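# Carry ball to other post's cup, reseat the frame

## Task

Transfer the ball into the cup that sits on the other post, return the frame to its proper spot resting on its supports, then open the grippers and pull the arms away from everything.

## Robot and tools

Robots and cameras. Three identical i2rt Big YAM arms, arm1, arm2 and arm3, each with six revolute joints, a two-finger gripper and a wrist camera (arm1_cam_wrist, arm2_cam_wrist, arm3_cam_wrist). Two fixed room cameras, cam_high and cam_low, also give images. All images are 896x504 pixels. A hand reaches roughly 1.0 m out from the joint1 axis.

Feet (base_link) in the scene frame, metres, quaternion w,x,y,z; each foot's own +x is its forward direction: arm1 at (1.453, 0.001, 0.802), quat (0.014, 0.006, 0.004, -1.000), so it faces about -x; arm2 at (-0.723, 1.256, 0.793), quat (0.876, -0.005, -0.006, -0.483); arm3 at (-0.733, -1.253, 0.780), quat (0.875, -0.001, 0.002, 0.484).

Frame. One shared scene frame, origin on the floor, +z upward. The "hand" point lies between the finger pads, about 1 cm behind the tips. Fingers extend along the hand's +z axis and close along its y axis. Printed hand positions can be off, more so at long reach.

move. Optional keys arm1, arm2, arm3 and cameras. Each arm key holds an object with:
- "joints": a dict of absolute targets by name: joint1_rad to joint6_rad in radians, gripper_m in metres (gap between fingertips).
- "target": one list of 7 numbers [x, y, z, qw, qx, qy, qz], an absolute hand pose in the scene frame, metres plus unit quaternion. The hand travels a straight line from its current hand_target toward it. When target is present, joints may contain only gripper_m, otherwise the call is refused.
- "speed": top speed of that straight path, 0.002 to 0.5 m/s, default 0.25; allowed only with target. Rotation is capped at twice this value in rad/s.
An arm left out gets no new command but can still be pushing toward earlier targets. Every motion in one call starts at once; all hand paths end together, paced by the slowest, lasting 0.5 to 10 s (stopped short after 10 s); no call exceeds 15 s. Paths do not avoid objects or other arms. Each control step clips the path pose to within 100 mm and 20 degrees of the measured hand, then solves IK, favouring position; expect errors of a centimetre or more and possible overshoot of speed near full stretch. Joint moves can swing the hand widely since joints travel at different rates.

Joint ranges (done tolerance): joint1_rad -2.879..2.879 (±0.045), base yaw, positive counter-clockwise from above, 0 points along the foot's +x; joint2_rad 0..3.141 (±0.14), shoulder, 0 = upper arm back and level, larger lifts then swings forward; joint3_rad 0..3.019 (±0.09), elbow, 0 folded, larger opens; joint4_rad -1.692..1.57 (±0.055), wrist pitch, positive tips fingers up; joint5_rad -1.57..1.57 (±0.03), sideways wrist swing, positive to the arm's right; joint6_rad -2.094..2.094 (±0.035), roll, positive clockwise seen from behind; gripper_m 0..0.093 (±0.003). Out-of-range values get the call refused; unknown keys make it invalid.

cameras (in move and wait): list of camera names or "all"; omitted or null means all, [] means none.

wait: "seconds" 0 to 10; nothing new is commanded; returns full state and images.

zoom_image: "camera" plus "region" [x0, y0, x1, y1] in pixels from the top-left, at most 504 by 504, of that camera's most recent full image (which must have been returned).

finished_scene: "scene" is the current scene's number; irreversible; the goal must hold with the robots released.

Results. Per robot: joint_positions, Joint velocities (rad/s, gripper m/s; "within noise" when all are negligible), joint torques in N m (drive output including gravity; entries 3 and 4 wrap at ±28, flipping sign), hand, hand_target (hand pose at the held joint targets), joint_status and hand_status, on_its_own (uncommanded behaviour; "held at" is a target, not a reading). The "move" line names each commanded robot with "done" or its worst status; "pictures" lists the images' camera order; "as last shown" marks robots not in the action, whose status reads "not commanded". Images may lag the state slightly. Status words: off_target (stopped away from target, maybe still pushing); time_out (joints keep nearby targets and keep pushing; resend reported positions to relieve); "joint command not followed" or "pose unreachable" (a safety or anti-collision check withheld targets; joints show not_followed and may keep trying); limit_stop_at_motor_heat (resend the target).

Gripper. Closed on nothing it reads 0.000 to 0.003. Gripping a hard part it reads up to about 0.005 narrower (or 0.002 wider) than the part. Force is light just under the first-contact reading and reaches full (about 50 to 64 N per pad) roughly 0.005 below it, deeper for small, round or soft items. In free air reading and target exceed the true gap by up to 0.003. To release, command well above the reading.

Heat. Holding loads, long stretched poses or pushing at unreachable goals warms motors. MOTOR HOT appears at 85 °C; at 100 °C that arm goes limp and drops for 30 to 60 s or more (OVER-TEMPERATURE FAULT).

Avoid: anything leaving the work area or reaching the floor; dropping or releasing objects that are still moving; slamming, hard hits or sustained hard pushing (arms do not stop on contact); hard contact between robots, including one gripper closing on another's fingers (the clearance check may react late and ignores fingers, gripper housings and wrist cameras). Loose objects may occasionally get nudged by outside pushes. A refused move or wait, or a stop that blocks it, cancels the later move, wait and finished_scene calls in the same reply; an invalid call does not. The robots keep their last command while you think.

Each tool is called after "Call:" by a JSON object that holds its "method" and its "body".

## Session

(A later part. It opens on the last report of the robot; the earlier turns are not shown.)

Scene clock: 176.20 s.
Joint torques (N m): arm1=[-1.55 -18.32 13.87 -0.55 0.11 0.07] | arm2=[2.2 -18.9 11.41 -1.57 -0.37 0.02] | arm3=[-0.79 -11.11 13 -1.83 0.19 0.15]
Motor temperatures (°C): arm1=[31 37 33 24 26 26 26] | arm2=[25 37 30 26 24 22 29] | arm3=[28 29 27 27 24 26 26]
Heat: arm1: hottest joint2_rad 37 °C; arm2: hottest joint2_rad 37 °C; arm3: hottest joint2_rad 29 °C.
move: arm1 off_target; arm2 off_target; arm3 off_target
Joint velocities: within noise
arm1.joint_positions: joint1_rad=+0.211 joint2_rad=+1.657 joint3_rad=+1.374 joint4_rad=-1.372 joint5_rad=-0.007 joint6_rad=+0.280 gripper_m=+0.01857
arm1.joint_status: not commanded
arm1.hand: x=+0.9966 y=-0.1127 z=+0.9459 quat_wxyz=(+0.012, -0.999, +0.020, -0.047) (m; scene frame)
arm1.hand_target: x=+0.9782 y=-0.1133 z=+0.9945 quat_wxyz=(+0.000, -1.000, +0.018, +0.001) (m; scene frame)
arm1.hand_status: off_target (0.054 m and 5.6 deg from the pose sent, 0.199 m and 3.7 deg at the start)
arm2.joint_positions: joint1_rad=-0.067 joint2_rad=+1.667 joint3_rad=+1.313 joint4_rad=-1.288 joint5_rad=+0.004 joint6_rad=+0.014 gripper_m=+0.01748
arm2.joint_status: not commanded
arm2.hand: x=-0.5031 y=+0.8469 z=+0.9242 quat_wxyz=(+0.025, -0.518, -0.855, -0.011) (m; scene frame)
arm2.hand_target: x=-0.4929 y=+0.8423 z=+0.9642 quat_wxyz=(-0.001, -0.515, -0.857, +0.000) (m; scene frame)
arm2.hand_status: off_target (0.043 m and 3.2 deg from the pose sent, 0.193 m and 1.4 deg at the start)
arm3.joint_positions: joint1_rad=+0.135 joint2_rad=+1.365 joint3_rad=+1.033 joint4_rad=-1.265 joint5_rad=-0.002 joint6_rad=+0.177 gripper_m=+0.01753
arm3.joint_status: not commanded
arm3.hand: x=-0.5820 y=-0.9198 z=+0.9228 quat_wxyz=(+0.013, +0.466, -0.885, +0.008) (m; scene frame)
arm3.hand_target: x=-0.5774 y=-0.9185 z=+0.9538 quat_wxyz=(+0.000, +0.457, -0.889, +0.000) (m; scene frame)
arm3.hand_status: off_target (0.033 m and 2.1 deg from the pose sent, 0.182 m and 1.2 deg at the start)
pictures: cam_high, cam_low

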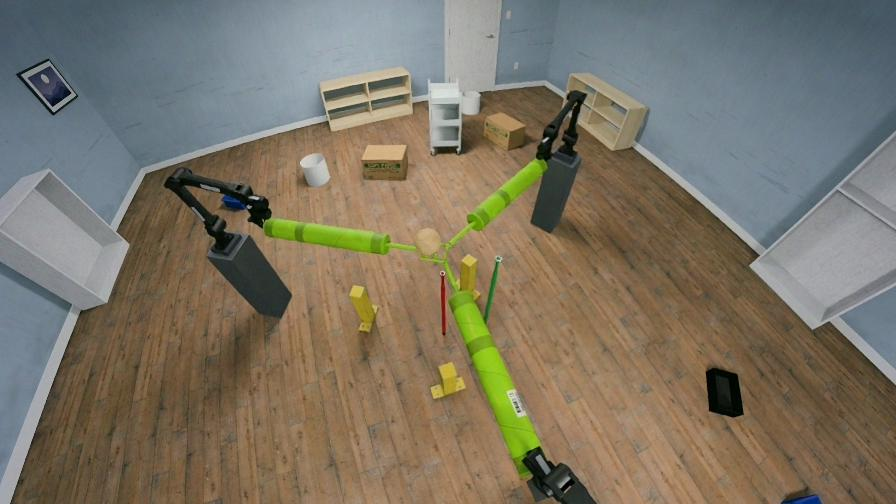

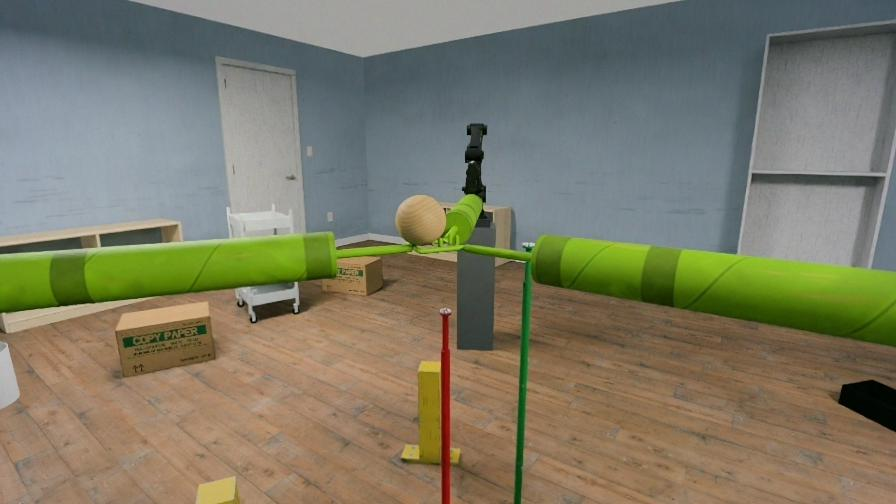

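Call:
{"method": "move", "body": {"arm1": {"target":[0.975,-0.114,1.035,0,1,-0.0175,0]}, "arm2": {"target":[-0.492,0.841,1.02,0,0.515,0.857,0]}, "arm3": {"target":[-0.577,-0.918,1.01,0,-0.457,0.889,0],"speed":0.08}, "cameras": []}}

Call:
{"method": "move", "body": {"arm1": {"target":[1.126,0.167,1.035,0,1,-0.0175,0]}, "arm2": {"target":[-0.341,1.122,1.02,0,0.515,0.857,0]}, "arm3": {"target":[-0.426,-0.637,1.01,0,-0.457,0.889,0],"speed":0.1}, "cameras": ["cam_high","cam_low"]}}

Call:
{"method": "zoom_image", "body": {"camera": "cam_low", "region": [410, 130, 650, 330]}}

Call:
{"method": "zoom_image", "body": {"camera": "cam_high", "region": [430, 180, 570, 300]}}

Scene clock: 200.77 s.
Joint torques (N m): arm1=[-1.49 -18.43 14.42 -0.49 0.19 0.07] | arm2=[2.26 -18.9 12.57 -1.39 -0.55 0.01] | arm3=[-0.85 -11.16 14.02 -1.61 0.34 0.15]
Motor temperatures (°C): arm1=[31 35 40 24 26 26 26] | arm2=[25 38 34 26 24 22 29] | arm3=[28 30 31 27 24 26 27]
Heat: arm1: hottest joint3_rad 40 °C; arm2: hottest joint2_rad 38 °C; arm3: hottest joint3_rad 31 °C.
move: arm1 off_target; arm2 off_target; arm3 off_target
Joint velocities: within noise
arm1.joint_positions: joint1_rad=+0.211 joint2_rad=+1.644 joint3_rad=+1.455 joint4_rad=-1.481 joint5_rad=-0.009 joint6_rad=+0.280 gripper_m=+0.01857
arm1.joint_status: not commanded
arm1.hand: x=+0.9964 y=-0.1133 z=+0.9825 quat_wxyz=(+0.013, -0.998, +0.020, -0.055) (m; scene frame)
arm1.hand_target: x=+0.9789 y=-0.1131 z=+1.0345 quat_wxyz=(+0.000, -1.000, +0.018, +0.001) (m; scene frame)
arm1.hand_status: off_target (0.057 m and 6.5 deg from the pose sent, 0.092 m and 5.6 deg at the start)
arm2.joint_positions: joint1_rad=-0.068 joint2_rad=+1.642 joint3_rad=+1.415 joint4_rad=-1.435 joint5_rad=+0.008 joint6_rad=+0.015 gripper_m=+0.01748
arm2.joint_status: not commanded
arm2.hand: x=-0.5046 y=+0.8475 z=+0.9733 quat_wxyz=(+0.035, -0.518, -0.854, -0.015) (m; scene frame)
arm2.hand_target: x=-0.4934 y=+0.8430 z=+1.0189 quat_wxyz=(-0.001, -0.515, -0.857, +0.000) (m; scene frame)
arm2.hand_status: off_target (0.049 m and 4.4 deg from the pose sent, 0.097 m and 3.2 deg at the start)
arm3.joint_positions: joint1_rad=+0.135 joint2_rad=+1.341 joint3_rad=+1.143 joint4_rad=-1.417 joint5_rad=-0.005 joint6_rad=+0.177 gripper_m=+0.01753
arm3.joint_status: not commanded
arm3.hand: x=-0.5825 y=-0.9195 z=+0.9722 quat_wxyz=(+0.021, +0.466, -0.885, +0.012) (m; scene frame)
arm3.hand_target: x=-0.5776 y=-0.9190 z=+1.0086 quat_wxyz=(+0.000, +0.457, -0.889, +0.000) (m; scene frame)
arm3.hand_status: off_target (0.038 m and 3.0 deg from the pose sent, 0.087 m and 2.1 deg at the start)
pictures: none
No camera images: "cameras" was empty.

Scene clock: 204.67 s.
Joint torques (N m): arm1=[-2.26 -12.04 10.93 0.95 -0.51 -0.05] | arm2=[2.67 -14.68 10.19 0.21 0.25 0.05] | arm3=[-1.49 -19.78 15.54 -0.44 0.18 0.05]
Motor temperatures (°C): arm1=[31 35 41 24 26 26 26] | arm2=[25 38 35 26 24 22 29] | arm3=[28 30 33 27 24 26 27]
Heat: arm1: hottest joint3_rad 41 °C; arm2: hottest joint2_rad 38 °C; arm3: hottest joint3_rad 33 °C.
move: arm1 off_target; arm2 off_target; arm3 off_target
Joint velocities: within noise
arm1.joint_positions: joint1_rad=-0.496 joint2_rad=+1.323 joint3_rad=+1.169 joint4_rad=-1.500 joint5_rad=+0.002 joint6_rad=-0.425 gripper_m=+0.01857
arm1.joint_status: not commanded
arm1.hand: x=+1.1366 y=+0.1579 z=+1.0104 quat_wxyz=(-0.012, -0.999, +0.021, -0.043) (m; scene frame)
arm1.hand_target: x=+1.1270 y=+0.1665 z=+1.0353 quat_wxyz=(+0.001, -1.000, +0.017, +0.000) (m; scene frame)
arm1.hand_status: off_target (0.028 m and 5.2 deg from the pose sent, 0.313 m and 6.5 deg at the start)
arm2.joint_positions: joint1_rad=+0.642 joint2_rad=+1.444 joint3_rad=+1.255 joint4_rad=-1.468 joint5_rad=-0.021 joint6_rad=+0.728 gripper_m=+0.01748
arm2.joint_status: not commanded
arm2.hand: x=-0.3543 y=+1.1205 z=+0.9955 quat_wxyz=(+0.038, -0.520, -0.853, +0.002) (m; scene frame)
arm2.hand_target: x=-0.3420 y=+1.1224 z=+1.0201 quat_wxyz=(+0.000, -0.515, -0.857, -0.001) (m; scene frame)
arm2.hand_status: off_target (0.028 m and 4.4 deg from the pose sent, 0.323 m and 4.4 deg at the start)
arm3.joint_positions: joint1_rad=+0.115 joint2_rad=+2.177 joint3_rad=+2.283 joint4_rad=-1.662 joint5_rad=-0.001 joint6_rad=+0.158 gripper_m=+0.01753
arm3.joint_status: not commanded
arm3.hand: x=-0.4414 y=-0.6417 z=+0.9744 quat_wxyz=(-0.004, +0.466, -0.885, -0.004) (m; scene frame)
arm3.hand_target: x=-0.4272 y=-0.6395 z=+1.0093 quat_wxyz=(-0.029, +0.457, -0.889, -0.021) (m; scene frame)
arm3.hand_status: off_target (0.039 m and 1.3 deg from the pose sent, 0.325 m and 3.0 deg at the start; a joint's target at an end of its range on 30 of 117 steps)
pictures: cam_high, cam_low

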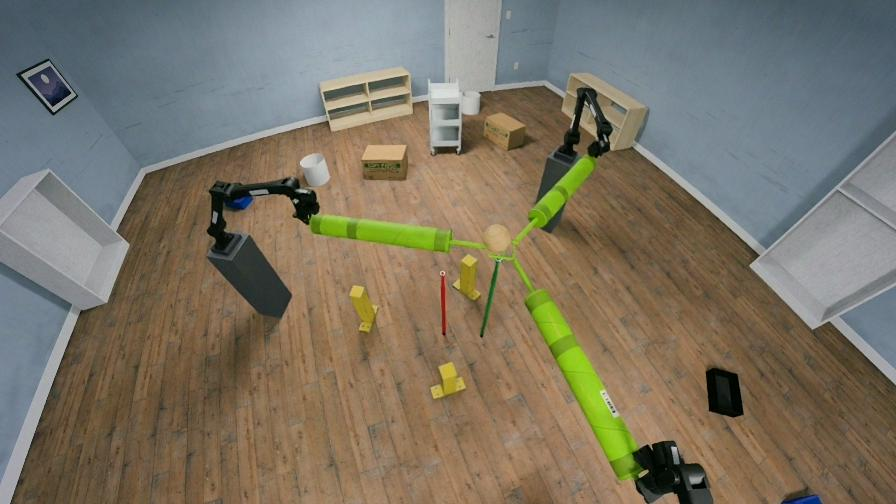

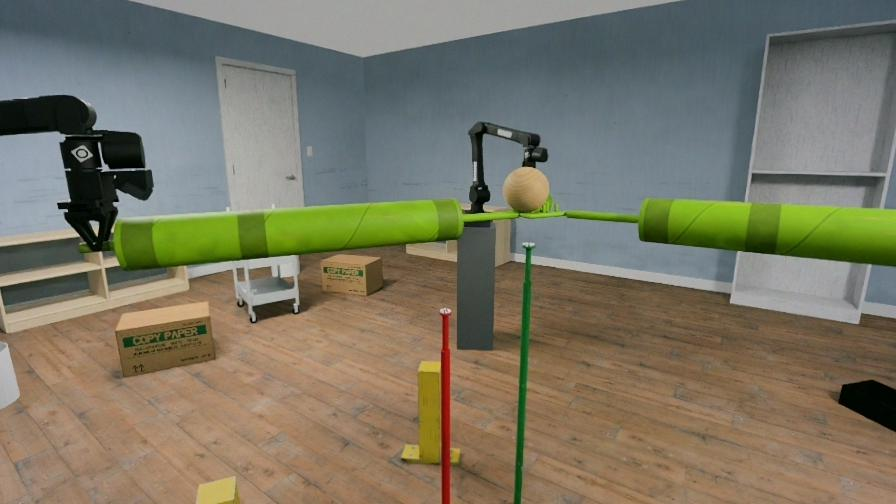

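Scaled by 2.100 from the camera's 896x504 image, which has a finer 1280x720 frame.

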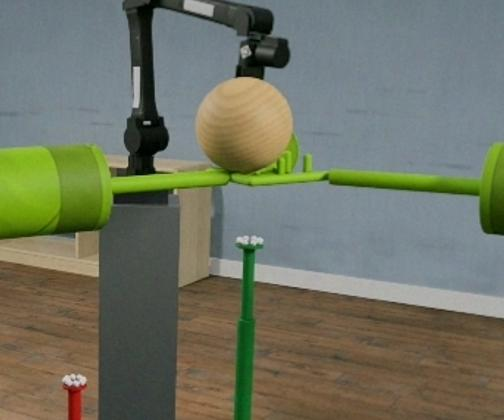

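Scaled by 3.600 from the camera's 896x504 image, which has a finer 1280x720 frame.

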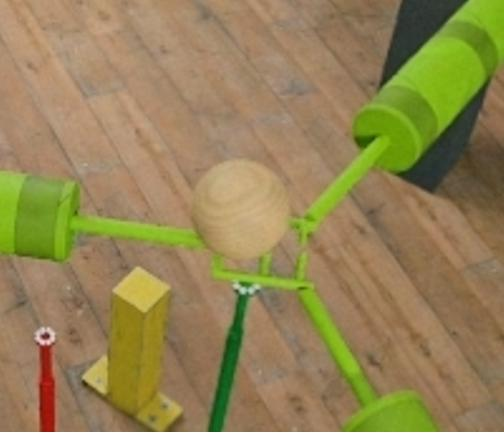

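Call:
{"method": "move", "body": {"arm1": {"target":[1.132,0.187,0.985,0,1,-0.0175,0]}, "arm2": {"target":[-0.335,1.142,0.975,0,0.515,0.857,0]}, "arm3": {"target":[-0.420,-0.617,0.97,0,-0.457,0.889,0],"speed":0.06}, "cameras": ["cam_high","cam_low"]}}

Call:
{"method": "zoom_image", "body": {"camera": "cam_low", "region": [410, 130, 650, 330]}}

Call:
{"method": "zoom_image", "body": {"camera": "cam_high", "region": [430, 180, 570, 300]}}

Scene clock: 219.63 s.
Joint torques (N m): arm1=[-1.85 -11.22 9.84 1.06 -0.56 -0.01] | arm2=[2.84 -13.04 8.47 0.76 0.23 0.08] | arm3=[-1.03 -20.66 15.41 -0.49 0.34 0.11]
Motor temperatures (°C): arm1=[30 35 41 24 26 26 27] | arm2=[25 36 40 26 24 22 29] | arm3=[28 30 38 27 24 26 27]
Heat: arm1: hottest joint3_rad 41 °C; arm2: hottest joint3_rad 40 °C; arm3: hottest joint3_rad 38 °C.
move: arm1 off_target; arm2 off_target; arm3 off_target
Joint velocities: within noise
arm1.joint_positions: joint1_rad=-0.554 joint2_rad=+1.345 joint3_rad=+1.079 joint4_rad=-1.367 joint5_rad=+0.002 joint6_rad=-0.484 gripper_m=+0.01857
arm1.joint_status: not commanded
arm1.hand: x=+1.1428 y=+0.1788 z=+0.9689 quat_wxyz=(-0.009, -0.999, +0.021, -0.033) (m; scene frame)
arm1.hand_target: x=+1.1326 y=+0.1867 z=+0.9853 quat_wxyz=(+0.001, -1.000, +0.017, +0.000) (m; scene frame)
arm1.hand_status: off_target (0.021 m and 4.0 deg from the pose sent, 0.039 m and 5.2 deg at the start)
arm2.joint_positions: joint1_rad=+0.691 joint2_rad=+1.444 joint3_rad=+1.180 joint4_rad=-1.365 joint5_rad=-0.021 joint6_rad=+0.777 gripper_m=+0.01748
arm2.joint_status: not commanded
arm2.hand: x=-0.3472 y=+1.1384 z=+0.9668 quat_wxyz=(+0.024, -0.520, -0.854, +0.001) (m; scene frame)
arm2.hand_target: x=-0.3353 y=+1.1421 z=+0.9753 quat_wxyz=(+0.000, -0.515, -0.857, +0.000) (m; scene frame)
arm2.hand_status: off_target (0.015 m and 2.9 deg from the pose sent, 0.035 m and 4.4 deg at the start)
arm3.joint_positions: joint1_rad=+0.115 joint2_rad=+2.276 joint3_rad=+2.356 joint4_rad=-1.662 joint5_rad=-0.005 joint6_rad=+0.158 gripper_m=+0.01753
arm3.joint_status: not commanded
arm3.hand: x=-0.4334 y=-0.6232 z=+0.9361 quat_wxyz=(+0.008, +0.466, -0.885, +0.002) (m; scene frame)
arm3.hand_target: x=-0.4211 y=-0.6191 z=+0.9695 quat_wxyz=(-0.017, +0.457, -0.889, -0.013) (m; scene frame)
arm3.hand_status: off_target (0.037 m and 1.5 deg from the pose sent, 0.033 m and 1.3 deg at the start; a joint's target at an end of its range on 38 of 41 steps)
pictures: cam_high, cam_low

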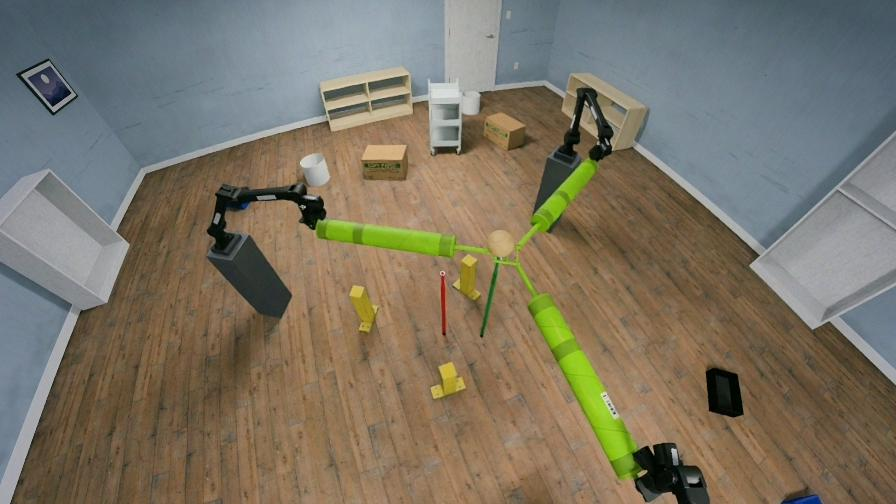

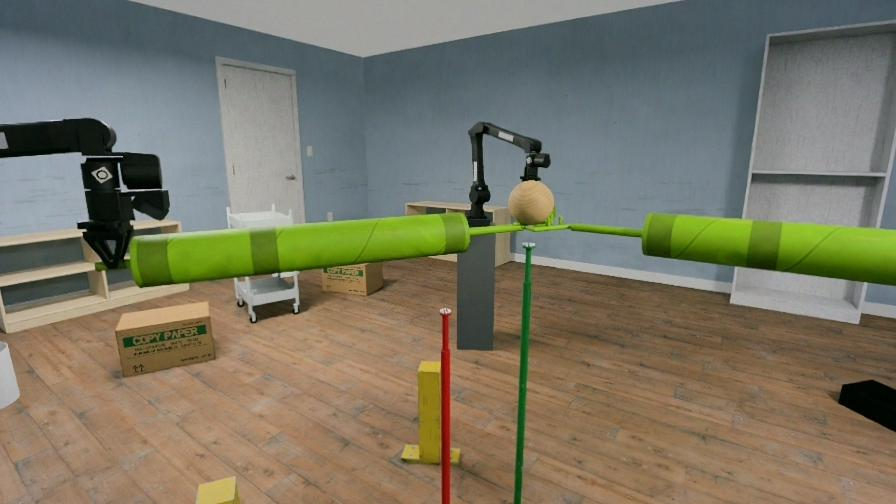

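Scaled by 2.100 from the camera's 896x504 image, which has a finer 1280x720 frame.

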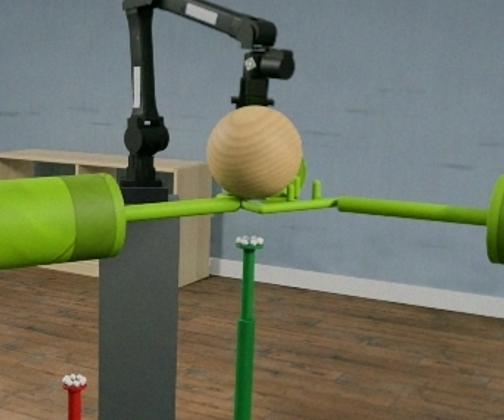

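Scaled by 3.600 from the camera's 896x504 image, which has a finer 1280x720 frame.

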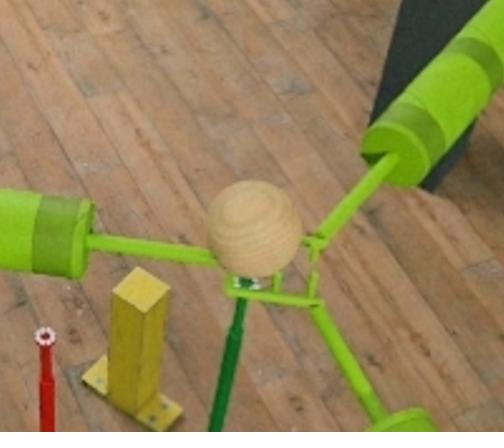

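Call:
{"method": "move", "body": {"arm1": {"target":[1.130,0.188,0.90,0,1,-0.0175,0]}, "arm2": {"target":[-0.337,1.143,0.88,0,0.515,0.857,0]}, "arm3": {"target":[-0.422,-0.616,0.89,0,-0.457,0.889,0],"speed":0.05}, "cameras": ["cam_high","cam_low"]}}

Call:
{"method": "zoom_image", "body": {"camera": "cam_low", "region": [410, 130, 650, 330]}}

Call:
{"method": "zoom_image", "body": {"camera": "cam_high", "region": [430, 180, 570, 300]}}

Scene clock: 230.43 s.
Joint torques (N m): arm1=[-1.44 -12.1 8.57 0.98 -0.36 0.08] | arm2=[2.2 -12.86 7.04 0.57 -0.04 0.01] | arm3=[-0.85 -20.25 10.97 0.96 0.39 0.14]
Motor temperatures (°C): arm1=[30 35 41 24 26 26 27] | arm2=[25 36 38 26 24 22 29] | arm3=[28 32 39 27 24 26 27]
Heat: arm1: hottest joint3_rad 41 °C; arm2: hottest joint3_rad 38 °C; arm3: hottest joint3_rad 39 °C.
move: arm1 off_target; arm2 done; arm3 off_target
Joint velocities: within noise
arm1.joint_positions: joint1_rad=-0.557 joint2_rad=+1.431 joint3_rad=+0.933 joint4_rad=-1.126 joint5_rad=-0.004 joint6_rad=-0.489 gripper_m=+0.01857
arm1.joint_status: not commanded
arm1.hand: x=+1.1417 y=+0.1808 z=+0.8870 quat_wxyz=(-0.010, -0.999, +0.020, -0.028) (m; scene frame)
arm1.hand_target: x=+1.1304 y=+0.1879 z=+0.9003 quat_wxyz=(+0.000, -1.000, +0.017, +0.000) (m; scene frame)
arm1.hand_status: off_target (0.019 m and 3.4 deg from the pose sent, 0.071 m and 3.9 deg at the start)
arm2.joint_positions: joint1_rad=+0.703 joint2_rad=+1.524 joint3_rad=+1.016 joint4_rad=-1.098 joint5_rad=-0.013 joint6_rad=+0.788 gripper_m=+0.01748
arm2.joint_status: not commanded
arm2.hand: x=-0.3444 y=+1.1398 z=+0.8776 quat_wxyz=(+0.012, -0.520, -0.854, +0.002) (m; scene frame)
arm2.hand_target: x=-0.3370 y=+1.1429 z=+0.8802 quat_wxyz=(+0.000, -0.515, -0.857, +0.000) (m; scene frame)
arm2.hand_status: done (0.008 m and 1.6 deg from the pose sent, 0.087 m and 2.9 deg at the start)
arm3.joint_positions: joint1_rad=+0.115 joint2_rad=+2.301 joint3_rad=+2.265 joint4_rad=-1.562 joint5_rad=-0.006 joint6_rad=+0.158 gripper_m=+0.01753
arm3.joint_status: not commanded
arm3.hand: x=-0.4330 y=-0.6206 z=+0.8842 quat_wxyz=(+0.015, +0.466, -0.885, +0.007) (m; scene frame)
arm3.hand_target: x=-0.4221 y=-0.6163 z=+0.8902 quat_wxyz=(+0.000, +0.457, -0.889, +0.000) (m; scene frame)
arm3.hand_status: off_target (0.013 m and 2.2 deg from the pose sent, 0.048 m and 1.5 deg at the start)
pictures: cam_high, cam_low

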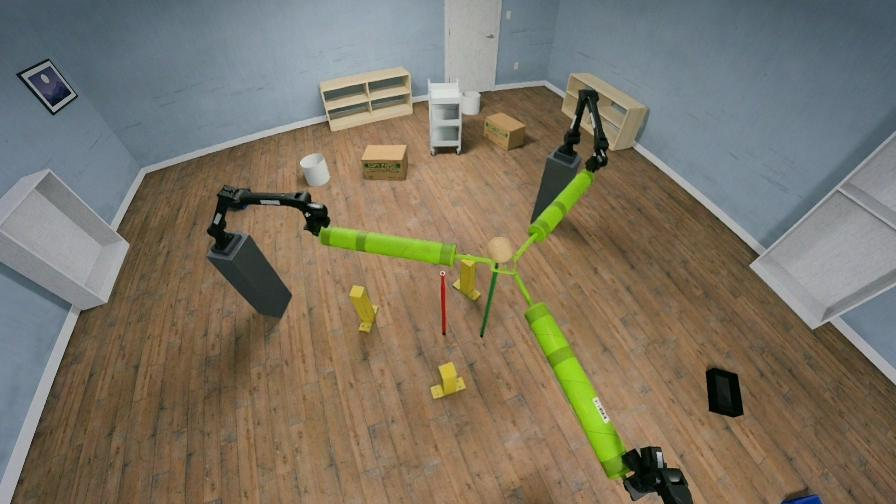

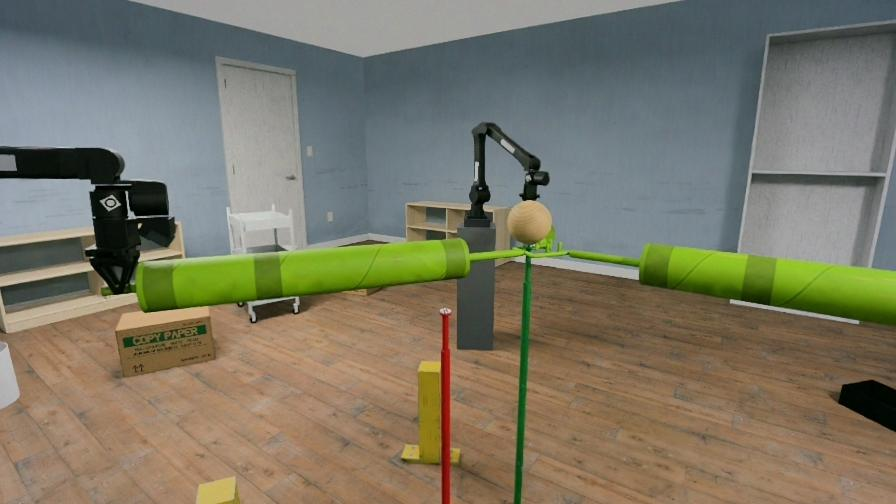

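Scaled by 2.100 from the camera's 896x504 image, which has a finer 1280x720 frame.

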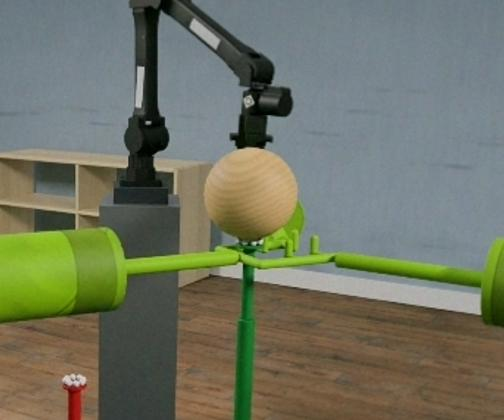

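Scaled by 3.600 from the camera's 896x504 image, which has a finer 1280x720 frame.

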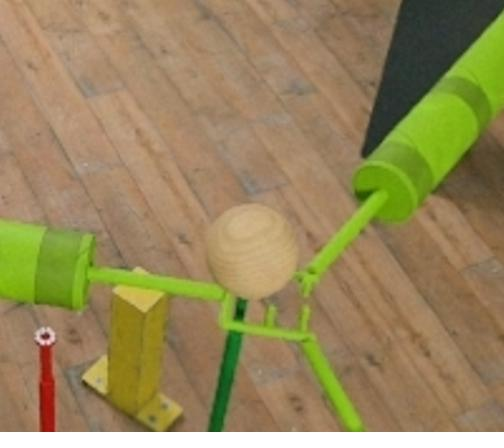

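Call:
{"method": "move", "body": {"arm1": {"target":[1.130,0.188,0.84,0,1,-0.0175,0]}, "arm2": {"target":[-0.337,1.143,0.825,0,0.515,0.857,0]}, "arm3": {"target":[-0.422,-0.616,0.832,0,-0.457,0.889,0],"speed":0.06}, "cameras": ["cam_high","cam_low"]}}

Call:
{"method": "zoom_image", "body": {"camera": "cam_low", "region": [410, 130, 650, 330]}}

Call:
{"method": "zoom_image", "body": {"camera": "cam_high", "region": [430, 180, 570, 300]}}

Scene clock: 242.40 s.
Joint torques (N m): arm1=[-1.2 -11.93 7.36 0.92 -0.38 0.1] | arm2=[2.2 -13.22 6.22 0.58 0.01 0.01] | arm3=[-0.85 -20.37 10.78 0.9 0.39 0.14]
Motor temperatures (°C): arm1=[30 34 40 24 26 26 27] | arm2=[25 35 37 26 24 22 29] | arm3=[28 34 41 27 24 25 27]
Heat: arm1: hottest joint3_rad 40 °C; arm2: hottest joint3_rad 37 °C; arm3: hottest joint3_rad 41 °C.
move: arm1 off_target; arm2 done; arm3 off_target
Joint velocities: within noise
arm1.joint_positions: joint1_rad=-0.557 joint2_rad=+1.522 joint3_rad=+0.854 joint4_rad=-0.947 joint5_rad=-0.004 joint6_rad=-0.489 gripper_m=+0.01857
arm1.joint_status: not commanded
arm1.hand: x=+1.1410 y=+0.1821 z=+0.8298 quat_wxyz=(-0.008, -0.999, +0.020, -0.024) (m; scene frame)
arm1.hand_target: x=+1.1303 y=+0.1879 z=+0.8402 quat_wxyz=(+0.000, -1.000, +0.017, +0.000) (m; scene frame)
arm1.hand_status: off_target (0.016 m and 2.8 deg from the pose sent, 0.049 m and 3.4 deg at the start)
arm2.joint_positions: joint1_rad=+0.704 joint2_rad=+1.606 joint3_rad=+0.947 joint4_rad=-0.943 joint5_rad=-0.015 joint6_rad=+0.789 gripper_m=+0.01748
arm2.joint_status: not commanded
arm2.hand: x=-0.3439 y=+1.1399 z=+0.8240 quat_wxyz=(+0.011, -0.520, -0.854, +0.002) (m; scene frame)
arm2.hand_target: x=-0.3371 y=+1.1430 z=+0.8251 quat_wxyz=(+0.000, -0.515, -0.857, +0.000) (m; scene frame)
arm2.hand_status: done (0.008 m and 1.4 deg from the pose sent, 0.053 m and 1.6 deg at the start)
arm3.joint_positions: joint1_rad=+0.115 joint2_rad=+2.323 joint3_rad=+2.150 joint4_rad=-1.425 joint5_rad=-0.006 joint6_rad=+0.158 gripper_m=+0.01753
arm3.joint_status: not commanded
arm3.hand: x=-0.4332 y=-0.6209 z=+0.8255 quat_wxyz=(+0.015, +0.466, -0.885, +0.006) (m; scene frame)
arm3.hand_target: x=-0.4221 y=-0.6164 z=+0.8320 quat_wxyz=(+0.000, +0.457, -0.889, +0.000) (m; scene frame)
arm3.hand_status: off_target (0.014 m and 2.2 deg from the pose sent, 0.053 m and 2.2 deg at the start)
pictures: cam_high, cam_low

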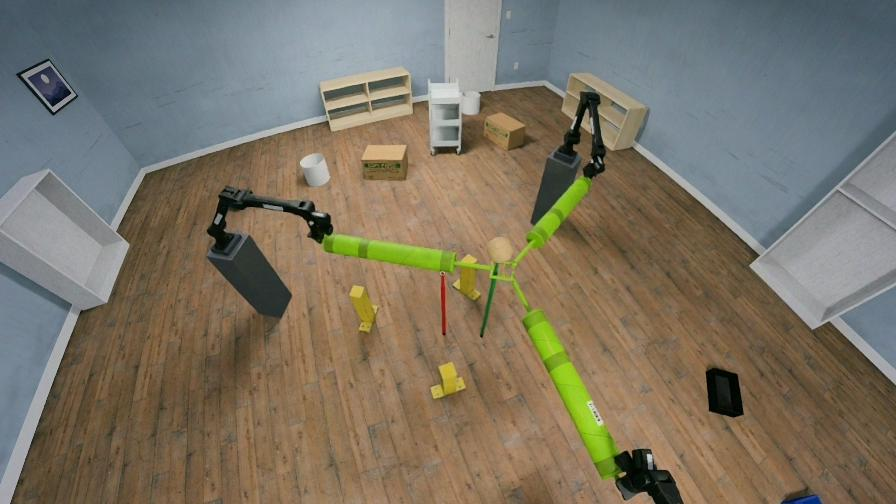

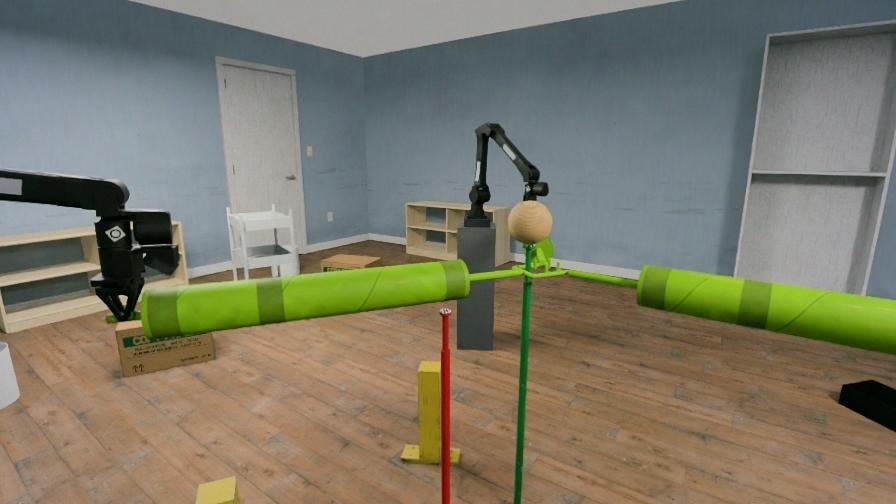

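Scaled by 2.100 from the camera's 896x504 image, which has a finer 1280x720 frame.

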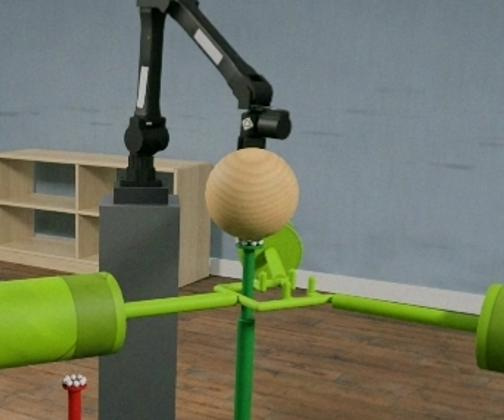

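Scaled by 3.600 from the camera's 896x504 image, which has a finer 1280x720 frame.

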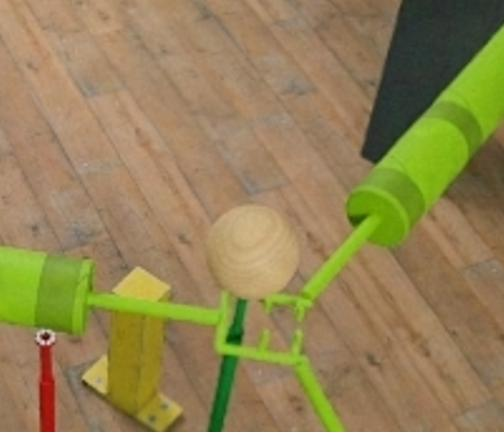

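Call:
{"method": "move", "body": {"arm1": {"target":[0.991,-0.006,0.845,0,1,-0.0175,0]}, "arm2": {"target":[-0.476,0.949,0.83,0,0.515,0.857,0]}, "arm3": {"target":[-0.561,-0.81,0.832,0,-0.457,0.889,0],"speed":0.12}, "cameras": ["cam_low"]}}

Call:
{"method": "move", "body": {"arm1": {"target":[0.901,-0.216,0.855,0,1,-0.0175,0]}, "arm2": {"target":[-0.565,0.738,0.837,0,0.515,0.857,0]}, "arm3": {"target":[-0.653,-1.022,0.825,0,-0.457,0.889,0],"speed":0.15}, "cameras": ["cam_low"]}}

Call:
{"method": "move", "body": {"arm1": {"target":[0.901,-0.216,0.57,0,1,-0.0175,0]}, "arm2": {"target":[-0.565,0.738,0.555,0,0.515,0.857,0]}, "arm3": {"target":[-0.653,-1.022,0.54,0,-0.457,0.889,0],"speed":0.15}, "cameras": ["cam_low","cam_high"]}}

Scene clock: 256.13 s.
Joint torques (N m): arm1=[0.62 -15.15 10.47 -0.46 0.21 0.32] | arm2=[1.2 -13.63 8.1 -0.59 -0.53 -0.14] | arm3=[-0.26 -15.97 7.82 0.06 0.4 0.32]
Motor temperatures (°C): arm1=[30 33 39 24 26 25 27] | arm2=[25 35 37 26 24 22 29] | arm3=[28 35 39 27 24 25 27]
Heat: arm1: hottest joint3_rad 39 °C; arm2: hottest joint3_rad 37 °C; arm3: hottest joint3_rad 39 °C.
move: arm1 off_target; arm2 off_target; arm3 off_target
Joint velocities: within noise
arm1.joint_positions: joint1_rad=-0.035 joint2_rad=+1.706 joint3_rad=+1.077 joint4_rad=-0.975 joint5_rad=-0.015 joint6_rad=+0.030 gripper_m=+0.01858
arm1.joint_status: not commanded
arm1.hand: x=+1.0116 y=+0.0010 z=+0.8227 quat_wxyz=(-0.003, -1.000, +0.018, -0.022) (m; scene frame)
arm1.hand_target: x=+0.9920 y=-0.0061 z=+0.8452 quat_wxyz=(+0.000, -1.000, +0.018, +0.000) (m; scene frame)
arm1.hand_status: off_target (0.031 m and 2.6 deg from the pose sent, 0.241 m and 2.8 deg at the start)
arm2.joint_positions: joint1_rad=+0.113 joint2_rad=+1.596 joint3_rad=+0.902 joint4_rad=-0.916 joint5_rad=+0.006 joint6_rad=+0.201 gripper_m=+0.01748
arm2.joint_status: not commanded
arm2.hand: x=-0.4851 y=+0.9566 z=+0.8163 quat_wxyz=(+0.014, -0.521, -0.854, +0.001) (m; scene frame)
arm2.hand_target: x=-0.4762 y=+0.9492 z=+0.8299 quat_wxyz=(+0.000, -0.515, -0.857, +0.000) (m; scene frame)
arm2.hand_status: off_target (0.018 m and 1.7 deg from the pose sent, 0.232 m and 1.4 deg at the start)
arm3.joint_positions: joint1_rad=+0.193 joint2_rad=+1.764 joint3_rad=+1.189 joint4_rad=-1.021 joint5_rad=-0.007 joint6_rad=+0.225 gripper_m=+0.01753
arm3.joint_status: not commanded
arm3.hand: x=-0.5633 y=-0.8092 z=+0.8130 quat_wxyz=(+0.014, +0.470, -0.882, +0.007) (m; scene frame)
arm3.hand_target: x=-0.5611 y=-0.8100 z=+0.8314 quat_wxyz=(+0.000, +0.457, -0.889, +0.000) (m; scene frame)
arm3.hand_status: off_target (0.019 m and 2.4 deg from the pose sent, 0.228 m and 2.2 deg at the start)
pictures: cam_low

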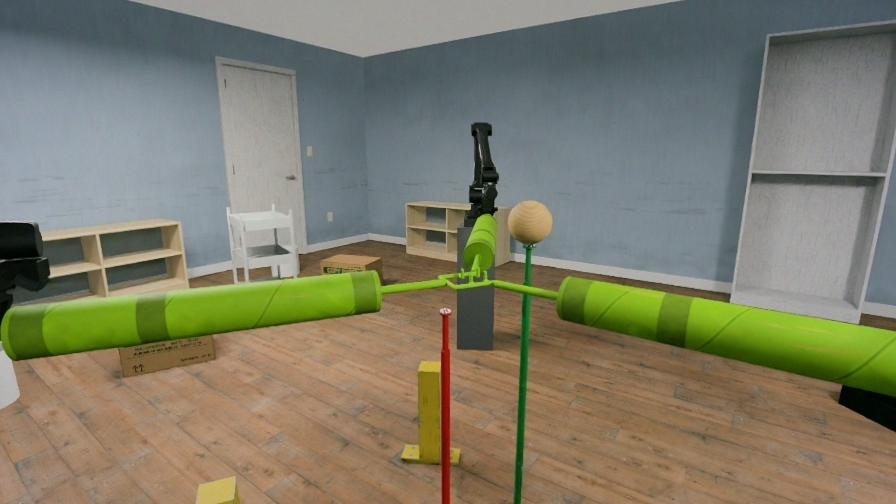

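Scene clock: 258.43 s.
Joint torques (N m): arm1=[-0.26 -20.66 12.38 -0.57 0.59 0.26] | arm2=[1.79 -17.61 10.25 -0.95 -0.63 -0.1] | arm3=[0.32 -6.36 7.91 -0.77 0.32 0.36]
Motor temperatures (°C): arm1=[30 33 39 24 26 25 27] | arm2=[25 35 37 26 24 22 30] | arm3=[28 35 39 27 24 25 27]
Heat: arm1: hottest joint3_rad 39 °C; arm2: hottest joint3_rad 37 °C; arm3: hottest joint3_rad 39 °C.
move: arm1 off_target; arm2 off_target; arm3 done
Joint velocities: within noise
arm1.joint_positions: joint1_rad=+0.338 joint2_rad=+1.994 joint3_rad=+1.520 joint4_rad=-1.150 joint5_rad=-0.020 joint6_rad=+0.401 gripper_m=+0.01858
arm1.joint_status: not commanded
arm1.hand: x=+0.9252 y=-0.2054 z=+0.8219 quat_wxyz=(+0.005, -0.999, +0.017, -0.034) (m; scene frame)
arm1.hand_target: x=+0.9029 y=-0.2155 z=+0.8556 quat_wxyz=(-0.001, -1.000, +0.018, +0.000) (m; scene frame)
arm1.hand_status: off_target (0.042 m and 3.9 deg from the pose sent, 0.246 m and 2.6 deg at the start)
arm2.joint_positions: joint1_rad=-0.271 joint2_rad=+1.895 joint3_rad=+1.354 joint4_rad=-1.053 joint5_rad=+0.014 joint6_rad=-0.183 gripper_m=+0.01748
arm2.joint_status: not commanded
arm2.hand: x=-0.5745 y=+0.7498 z=+0.8267 quat_wxyz=(+0.007, -0.521, -0.853, +0.002) (m; scene frame)
arm2.hand_target: x=-0.5652 y=+0.7384 z=+0.8372 quat_wxyz=(-0.001, -0.515, -0.857, +0.001) (m; scene frame)
arm2.hand_status: off_target (0.018 m and 1.2 deg from the pose sent, 0.234 m and 1.7 deg at the start)
arm3.joint_positions: joint1_rad=+0.225 joint2_rad=+1.167 joint3_rad=+0.555 joint4_rad=-0.947 joint5_rad=-0.004 joint6_rad=+0.260 gripper_m=+0.01753
arm3.joint_status: not commanded
arm3.hand: x=-0.6509 y=-1.0161 z=+0.8186 quat_wxyz=(-0.001, +0.469, -0.883, -0.005) (m; scene frame)
arm3.hand_target: x=-0.6529 y=-1.0218 z=+0.8245 quat_wxyz=(+0.000, +0.457, -0.889, +0.000) (m; scene frame)
arm3.hand_status: done (0.009 m and 1.6 deg from the pose sent, 0.231 m and 2.4 deg at the start)
pictures: cam_low

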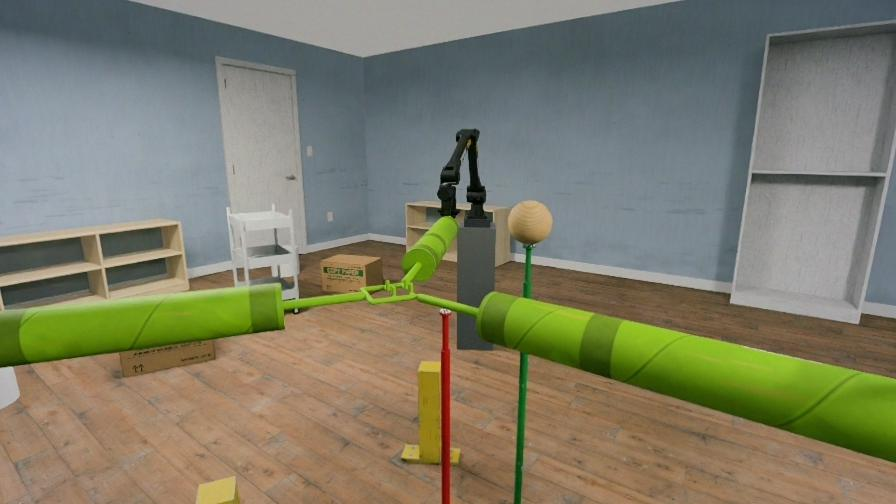

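Scene clock: 261.00 s.
Joint torques (N m): arm1=[-0.85 -22.53 7.02 0.09 0.29 0.18] | arm2=[1.14 -19.72 5.67 -0.06 -0.32 -0.11] | arm3=[0.09 -8.59 -1.32 1.01 0.15 0.32]
Motor temperatures (°C): arm1=[30 34 39 24 26 25 27] | arm2=[25 35 37 26 24 22 30] | arm3=[28 35 39 27 24 25 27]
Heat: arm1: hottest joint3_rad 39 °C; arm2: hottest joint3_rad 37 °C; arm3: hottest joint3_rad 39 °C.
move: arm1 off_target; arm2 off_target; arm3 done
Joint velocities: within noise
arm1.joint_positions: joint1_rad=+0.347 joint2_rad=+2.466 joint3_rad=+1.506 joint4_rad=-0.649 joint5_rad=-0.011 joint6_rad=+0.410 gripper_m=+0.01858
arm1.joint_status: not commanded
arm1.hand: x=+0.9265 y=-0.2071 z=+0.5494 quat_wxyz=(+0.007, -0.999, +0.018, -0.026) (m; scene frame)
arm1.hand_target: x=+0.9017 y=-0.2157 z=+0.5706 quat_wxyz=(+0.000, -1.000, +0.018, +0.000) (m; scene frame)
arm1.hand_status: off_target (0.034 m and 3.0 deg from the pose sent, 0.253 m and 3.9 deg at the start)
arm2.joint_positions: joint1_rad=-0.264 joint2_rad=+2.406 joint3_rad=+1.344 joint4_rad=-0.537 joint5_rad=+0.006 joint6_rad=-0.183 gripper_m=+0.01748
arm2.joint_status: not commanded
arm2.hand: x=-0.5683 y=+0.7479 z=+0.5566 quat_wxyz=(+0.006, -0.518, -0.855, -0.002) (m; scene frame)
arm2.hand_target: x=-0.5652 y=+0.7382 z=+0.5551 quat_wxyz=(+0.000, -0.515, -0.857, +0.000) (m; scene frame)
arm2.hand_status: off_target (0.011 m and 0.8 deg from the pose sent, 0.272 m and 1.2 deg at the start)
arm3.joint_positions: joint1_rad=+0.225 joint2_rad=+2.237 joint3_rad=+0.503 joint4_rad=+0.167 joint5_rad=+0.000 joint6_rad=+0.261 gripper_m=+0.01753
arm3.joint_status: not commanded
arm3.hand: x=-0.6520 y=-1.0197 z=+0.5421 quat_wxyz=(+0.001, +0.469, -0.883, -0.001) (m; scene frame)
arm3.hand_target: x=-0.6529 y=-1.0220 z=+0.5401 quat_wxyz=(+0.000, +0.457, -0.889, +0.000) (m; scene frame)
arm3.hand_status: done (0.003 m and 1.5 deg from the pose sent, 0.279 m and 1.6 deg at the start)
pictures: cam_high, cam_low

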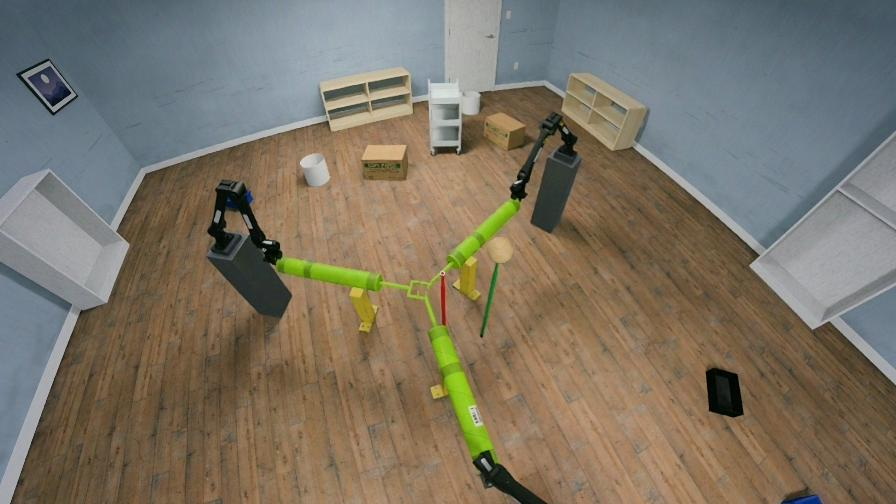

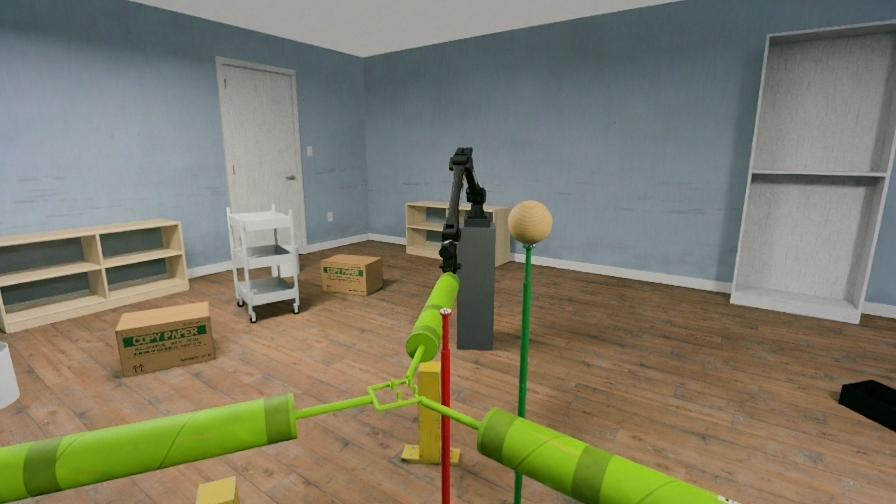

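Call:
{"method": "move", "body": {"arm1": {"target":[0.896,-0.215,0.462,0,1,-0.0175,0]}, "arm2": {"target":[-0.567,0.732,0.440,0,0.515,0.857,0]}, "arm3": {"target":[-0.655,-1.024,0.440,0,-0.457,0.889,0],"speed":0.07}, "cameras": ["cam_low","cam_high"]}}

Scene clock: 268.67 s.
Joint torques (N m): arm1=[-1.14 -22.48 6.53 0.31 0.37 0.15] | arm2=[0.38 -19.9 5.3 0.09 -0.34 -0.18] | arm3=[0.44 -9.17 -2.92 1.05 0.08 0.35]
Motor temperatures (°C): arm1=[30 35 38 24 26 25 27] | arm2=[25 35 36 26 24 22 30] | arm3=[28 34 37 27 24 25 27]
Heat: arm1: hottest joint3_rad 38 °C; arm2: hottest joint3_rad 36 °C; arm3: hottest joint3_rad 37 °C.
move: arm1 off_target; arm2 off_target; arm3 done
Joint velocities: within noise
arm1.joint_positions: joint1_rad=+0.347 joint2_rad=+2.700 joint3_rad=+1.649 joint4_rad=-0.556 joint5_rad=-0.013 joint6_rad=+0.410 gripper_m=+0.01858
arm1.joint_status: not commanded
arm1.hand: x=+0.9235 y=-0.2082 z=+0.4475 quat_wxyz=(+0.006, -1.000, +0.018, -0.025) (m; scene frame)
arm1.hand_target: x=+0.8967 y=-0.2147 z=+0.4628 quat_wxyz=(+0.000, -1.000, +0.018, +0.000) (m; scene frame)
arm1.hand_status: off_target (0.032 m and 2.9 deg from the pose sent, 0.093 m and 3.0 deg at the start)
arm2.joint_positions: joint1_rad=-0.264 joint2_rad=+2.669 joint3_rad=+1.497 joint4_rad=-0.429 joint5_rad=+0.007 joint6_rad=-0.183 gripper_m=+0.01748
arm2.joint_status: not commanded
arm2.hand: x=-0.5668 y=+0.7432 z=+0.4461 quat_wxyz=(+0.007, -0.518, -0.855, -0.003) (m; scene frame)
arm2.hand_target: x=-0.5672 y=+0.7323 z=+0.4404 quat_wxyz=(+0.000, -0.515, -0.857, +0.000) (m; scene frame)
arm2.hand_status: off_target (0.013 m and 1.0 deg from the pose sent, 0.118 m and 0.8 deg at the start)
arm3.joint_positions: joint1_rad=+0.225 joint2_rad=+2.599 joint3_rad=+0.667 joint4_rad=+0.365 joint5_rad=+0.002 joint6_rad=+0.263 gripper_m=+0.01753
arm3.joint_status: not commanded
arm3.hand: x=-0.6524 y=-1.0210 z=+0.4433 quat_wxyz=(+0.000, +0.468, -0.884, +0.000) (m; scene frame)
arm3.hand_target: x=-0.6550 y=-1.0241 z=+0.4401 quat_wxyz=(+0.000, +0.457, -0.889, +0.000) (m; scene frame)
arm3.hand_status: done (0.005 m and 1.4 deg from the pose sent, 0.102 m and 1.5 deg at the start)
pictures: cam_high, cam_low

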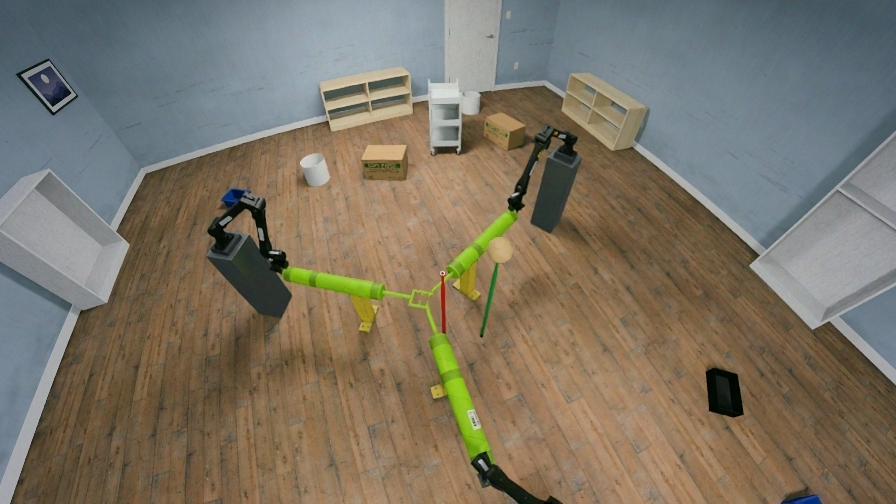

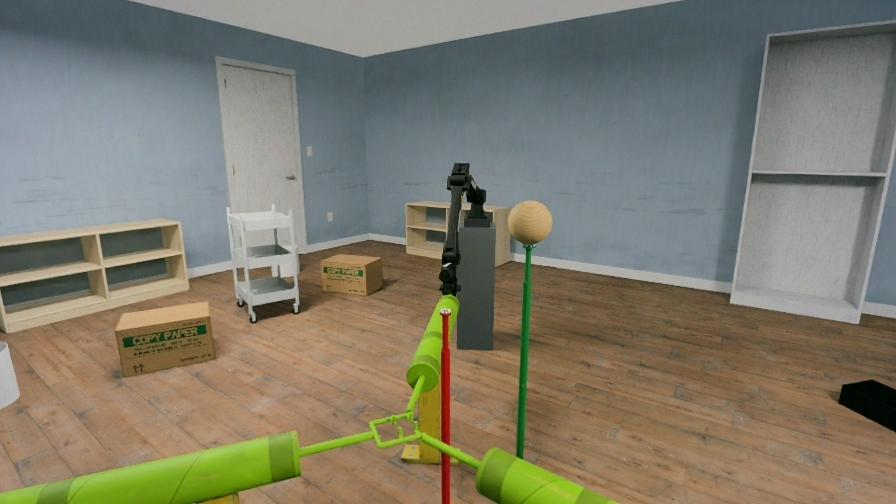

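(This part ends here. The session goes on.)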